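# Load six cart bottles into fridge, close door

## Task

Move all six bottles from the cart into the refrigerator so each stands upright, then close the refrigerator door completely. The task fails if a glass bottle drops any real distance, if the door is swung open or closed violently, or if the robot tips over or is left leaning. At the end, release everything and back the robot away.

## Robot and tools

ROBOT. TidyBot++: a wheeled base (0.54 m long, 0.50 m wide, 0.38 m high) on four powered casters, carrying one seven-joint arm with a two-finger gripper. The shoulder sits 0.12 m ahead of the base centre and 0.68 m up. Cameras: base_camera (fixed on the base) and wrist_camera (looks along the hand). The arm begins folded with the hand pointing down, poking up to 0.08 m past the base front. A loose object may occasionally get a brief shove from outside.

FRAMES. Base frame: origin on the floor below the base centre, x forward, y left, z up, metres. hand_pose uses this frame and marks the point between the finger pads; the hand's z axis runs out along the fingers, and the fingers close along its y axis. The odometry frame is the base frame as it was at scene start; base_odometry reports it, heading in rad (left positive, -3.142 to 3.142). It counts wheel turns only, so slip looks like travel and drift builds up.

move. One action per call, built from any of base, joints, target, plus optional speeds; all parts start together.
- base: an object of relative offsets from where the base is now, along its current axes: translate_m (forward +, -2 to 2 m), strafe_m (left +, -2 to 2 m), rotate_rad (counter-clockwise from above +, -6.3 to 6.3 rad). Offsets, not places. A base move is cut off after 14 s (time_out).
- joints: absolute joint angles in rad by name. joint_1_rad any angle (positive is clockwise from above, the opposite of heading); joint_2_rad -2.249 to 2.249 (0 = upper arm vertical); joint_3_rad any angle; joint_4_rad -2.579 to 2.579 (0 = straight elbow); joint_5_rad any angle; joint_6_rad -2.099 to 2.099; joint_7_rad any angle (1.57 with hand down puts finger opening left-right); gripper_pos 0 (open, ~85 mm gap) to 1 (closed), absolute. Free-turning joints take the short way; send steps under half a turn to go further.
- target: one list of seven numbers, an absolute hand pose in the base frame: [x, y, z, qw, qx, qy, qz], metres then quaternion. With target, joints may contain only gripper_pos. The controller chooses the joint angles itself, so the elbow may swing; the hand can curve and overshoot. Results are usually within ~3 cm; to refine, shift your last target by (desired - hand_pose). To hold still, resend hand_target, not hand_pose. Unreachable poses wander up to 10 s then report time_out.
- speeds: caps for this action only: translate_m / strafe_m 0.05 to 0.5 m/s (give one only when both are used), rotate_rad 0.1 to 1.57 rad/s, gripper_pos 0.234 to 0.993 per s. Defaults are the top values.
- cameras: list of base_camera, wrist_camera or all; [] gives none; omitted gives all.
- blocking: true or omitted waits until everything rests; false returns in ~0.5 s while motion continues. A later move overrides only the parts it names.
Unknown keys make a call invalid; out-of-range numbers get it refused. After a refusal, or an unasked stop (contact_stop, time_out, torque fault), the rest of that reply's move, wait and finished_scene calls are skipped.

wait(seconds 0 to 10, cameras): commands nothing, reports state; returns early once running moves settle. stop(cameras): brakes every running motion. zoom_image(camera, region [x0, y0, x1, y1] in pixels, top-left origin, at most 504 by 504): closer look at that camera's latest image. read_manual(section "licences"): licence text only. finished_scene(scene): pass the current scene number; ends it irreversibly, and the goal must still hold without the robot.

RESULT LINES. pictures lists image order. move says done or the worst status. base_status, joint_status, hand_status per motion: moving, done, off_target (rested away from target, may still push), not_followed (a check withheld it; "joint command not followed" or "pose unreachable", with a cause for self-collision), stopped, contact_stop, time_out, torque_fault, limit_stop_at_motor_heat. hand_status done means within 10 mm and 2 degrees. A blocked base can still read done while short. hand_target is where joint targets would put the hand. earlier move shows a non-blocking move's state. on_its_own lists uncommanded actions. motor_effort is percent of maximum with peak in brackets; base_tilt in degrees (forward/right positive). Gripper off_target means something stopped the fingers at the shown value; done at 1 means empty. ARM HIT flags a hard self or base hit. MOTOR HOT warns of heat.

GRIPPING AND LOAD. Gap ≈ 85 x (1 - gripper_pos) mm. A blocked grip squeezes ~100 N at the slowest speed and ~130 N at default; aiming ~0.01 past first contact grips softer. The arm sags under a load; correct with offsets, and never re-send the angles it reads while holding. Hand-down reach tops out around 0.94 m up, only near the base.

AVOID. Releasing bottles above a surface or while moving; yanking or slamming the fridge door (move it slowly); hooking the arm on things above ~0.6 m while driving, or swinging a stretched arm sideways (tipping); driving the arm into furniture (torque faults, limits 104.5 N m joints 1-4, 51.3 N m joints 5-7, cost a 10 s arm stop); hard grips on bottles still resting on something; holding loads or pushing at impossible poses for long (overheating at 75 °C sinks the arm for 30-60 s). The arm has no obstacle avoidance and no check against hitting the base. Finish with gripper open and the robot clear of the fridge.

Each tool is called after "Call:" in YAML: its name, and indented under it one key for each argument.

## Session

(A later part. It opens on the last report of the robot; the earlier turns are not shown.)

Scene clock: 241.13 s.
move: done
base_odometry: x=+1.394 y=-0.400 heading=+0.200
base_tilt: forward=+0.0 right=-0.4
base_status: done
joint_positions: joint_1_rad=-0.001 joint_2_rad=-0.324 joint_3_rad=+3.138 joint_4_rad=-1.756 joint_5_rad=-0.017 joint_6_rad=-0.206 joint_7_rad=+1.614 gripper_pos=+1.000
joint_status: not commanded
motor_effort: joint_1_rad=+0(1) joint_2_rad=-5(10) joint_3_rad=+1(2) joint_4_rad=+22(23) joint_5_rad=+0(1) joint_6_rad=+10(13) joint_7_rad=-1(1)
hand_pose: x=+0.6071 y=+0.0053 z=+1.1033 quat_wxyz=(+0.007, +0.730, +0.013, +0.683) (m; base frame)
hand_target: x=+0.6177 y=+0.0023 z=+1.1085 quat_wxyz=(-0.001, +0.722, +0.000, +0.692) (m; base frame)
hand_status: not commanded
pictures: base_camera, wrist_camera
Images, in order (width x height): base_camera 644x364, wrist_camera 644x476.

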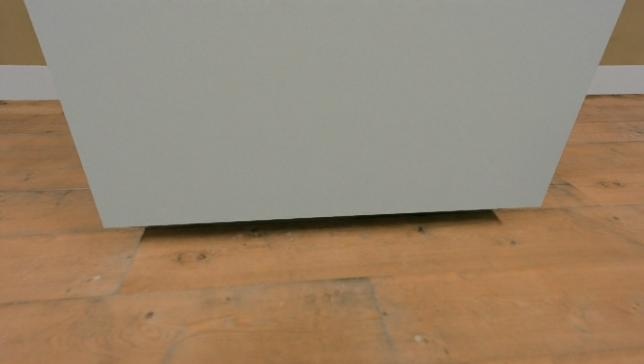

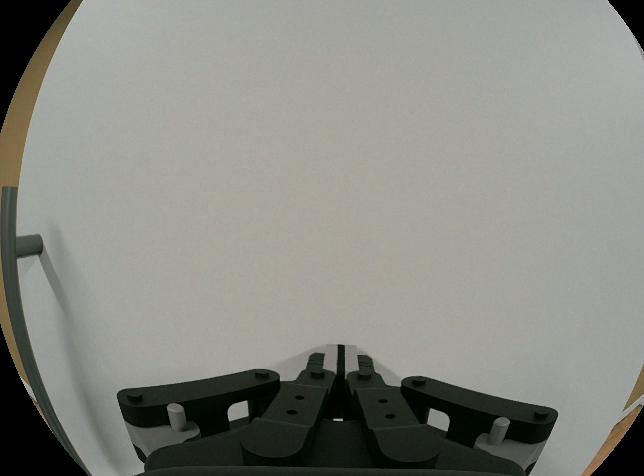

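Call:
move:
  base: {"translate_m":0.025}
  speeds: {"translate_m":0.05}
  cameras: ["base_camera"]

Call:
move:
  base: {"translate_m":-0.15}
  speeds: {"translate_m":0.15}
  cameras: ["base_camera"]

Call:
move:
  base: {"translate_m":-0.45}

Scene clock: 242.47 s.
move: done
base_odometry: x=+1.418 y=-0.394 heading=+0.200
base_tilt: forward=+0.0 right=-0.4
base_status: done
joint_positions: joint_1_rad=-0.001 joint_2_rad=-0.379 joint_3_rad=+3.138 joint_4_rad=-1.772 joint_5_rad=-0.017 joint_6_rad=-0.205 joint_7_rad=+1.614 gripper_pos=+1.000
joint_status: not commanded
motor_effort: joint_1_rad=-1(2) joint_2_rad=+5(9) joint_3_rad=-1(1) joint_4_rad=+24(27) joint_5_rad=+0(0) joint_6_rad=+14(18) joint_7_rad=+0(1)
hand_pose: x=+0.5838 y=+0.0050 z=+1.1196 quat_wxyz=(+0.007, +0.717, +0.013, +0.697) (m; base frame)
hand_target: x=+0.6177 y=+0.0023 z=+1.1085 quat_wxyz=(-0.001, +0.722, +0.000, +0.692) (m; base frame)
hand_status: not commanded
pictures: base_camera
Images, in order (width x height): base_camera 644x364.

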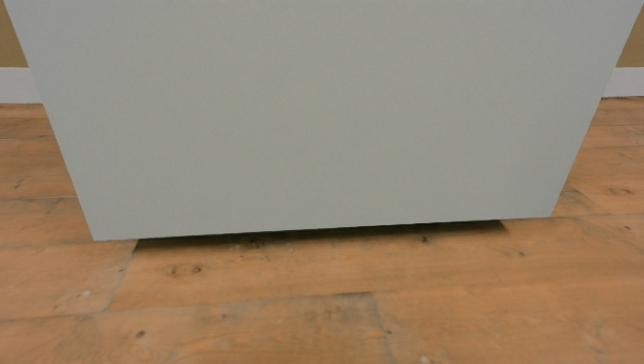

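Scene clock: 244.13 s.
move: done
base_odometry: x=+1.270 y=-0.424 heading=+0.200
base_tilt: forward=+0.0 right=-0.4
base_status: done
joint_positions: joint_1_rad=-0.001 joint_2_rad=-0.302 joint_3_rad=+3.138 joint_4_rad=-1.759 joint_5_rad=-0.017 joint_6_rad=-0.182 joint_7_rad=+1.614 gripper_pos=+1.000
joint_status: not commanded
motor_effort: joint_1_rad=+0(2) joint_2_rad=-9(13) joint_3_rad=+1(2) joint_4_rad=+20(23) joint_5_rad=+0(1) joint_6_rad=+9(13) joint_7_rad=+0(1)
hand_pose: x=+0.6165 y=+0.0048 z=+1.0984 quat_wxyz=(+0.007, +0.730, +0.013, +0.683) (m; base frame)
hand_target: x=+0.6177 y=+0.0023 z=+1.1085 quat_wxyz=(-0.001, +0.722, +0.000, +0.692) (m; base frame)
hand_status: not commanded
pictures: base_camera
Images, in order (width x height): base_camera 644x364.

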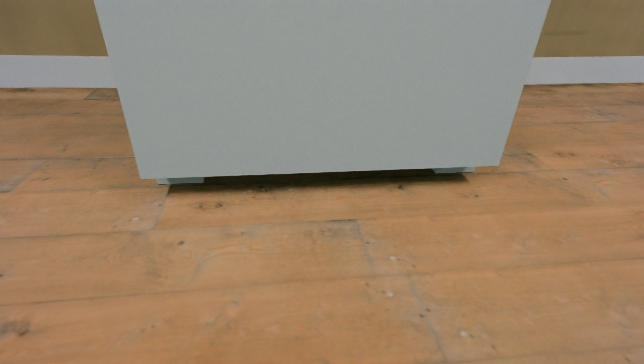

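Scene clock: 246.37 s.
move: done
base_odometry: x=+0.829 y=-0.513 heading=+0.199
base_tilt: forward=+0.0 right=-0.4
base_status: done
joint_positions: joint_1_rad=-0.001 joint_2_rad=-0.308 joint_3_rad=+3.138 joint_4_rad=-1.759 joint_5_rad=-0.017 joint_6_rad=-0.182 joint_7_rad=+1.614 gripper_pos=+1.000
joint_status: not commanded
motor_effort: joint_1_rad=+0(1) joint_2_rad=-9(12) joint_3_rad=+2(2) joint_4_rad=+20(21) joint_5_rad=+0(1) joint_6_rad=+9(9) joint_7_rad=+0(1)
hand_pose: x=+0.6141 y=+0.0048 z=+1.1014 quat_wxyz=(+0.007, +0.728, +0.012, +0.685) (m; base frame)
hand_target: x=+0.6177 y=+0.0023 z=+1.1085 quat_wxyz=(-0.001, +0.722, +0.000, +0.692) (m; base frame)
hand_status: not commanded
pictures: base_camera, wrist_camera
Images, in order (width x height): base_camera 644x364, wrist_camera 644x476.

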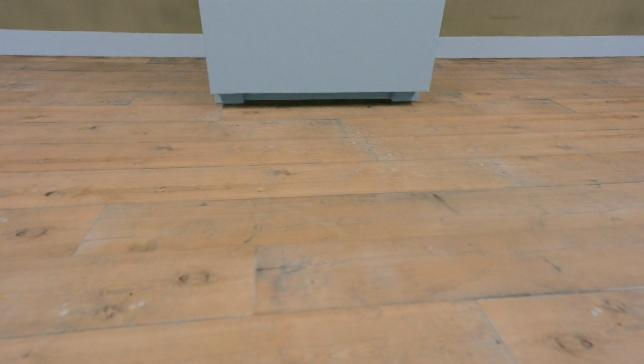

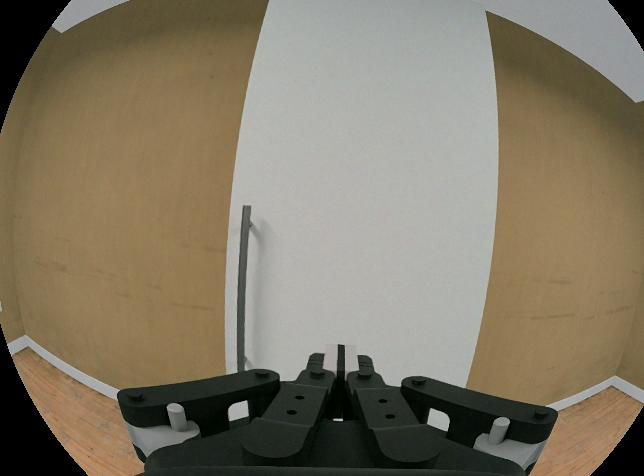

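Call:
finished_scene:
  scene: 2

The scene is finished: the task was done.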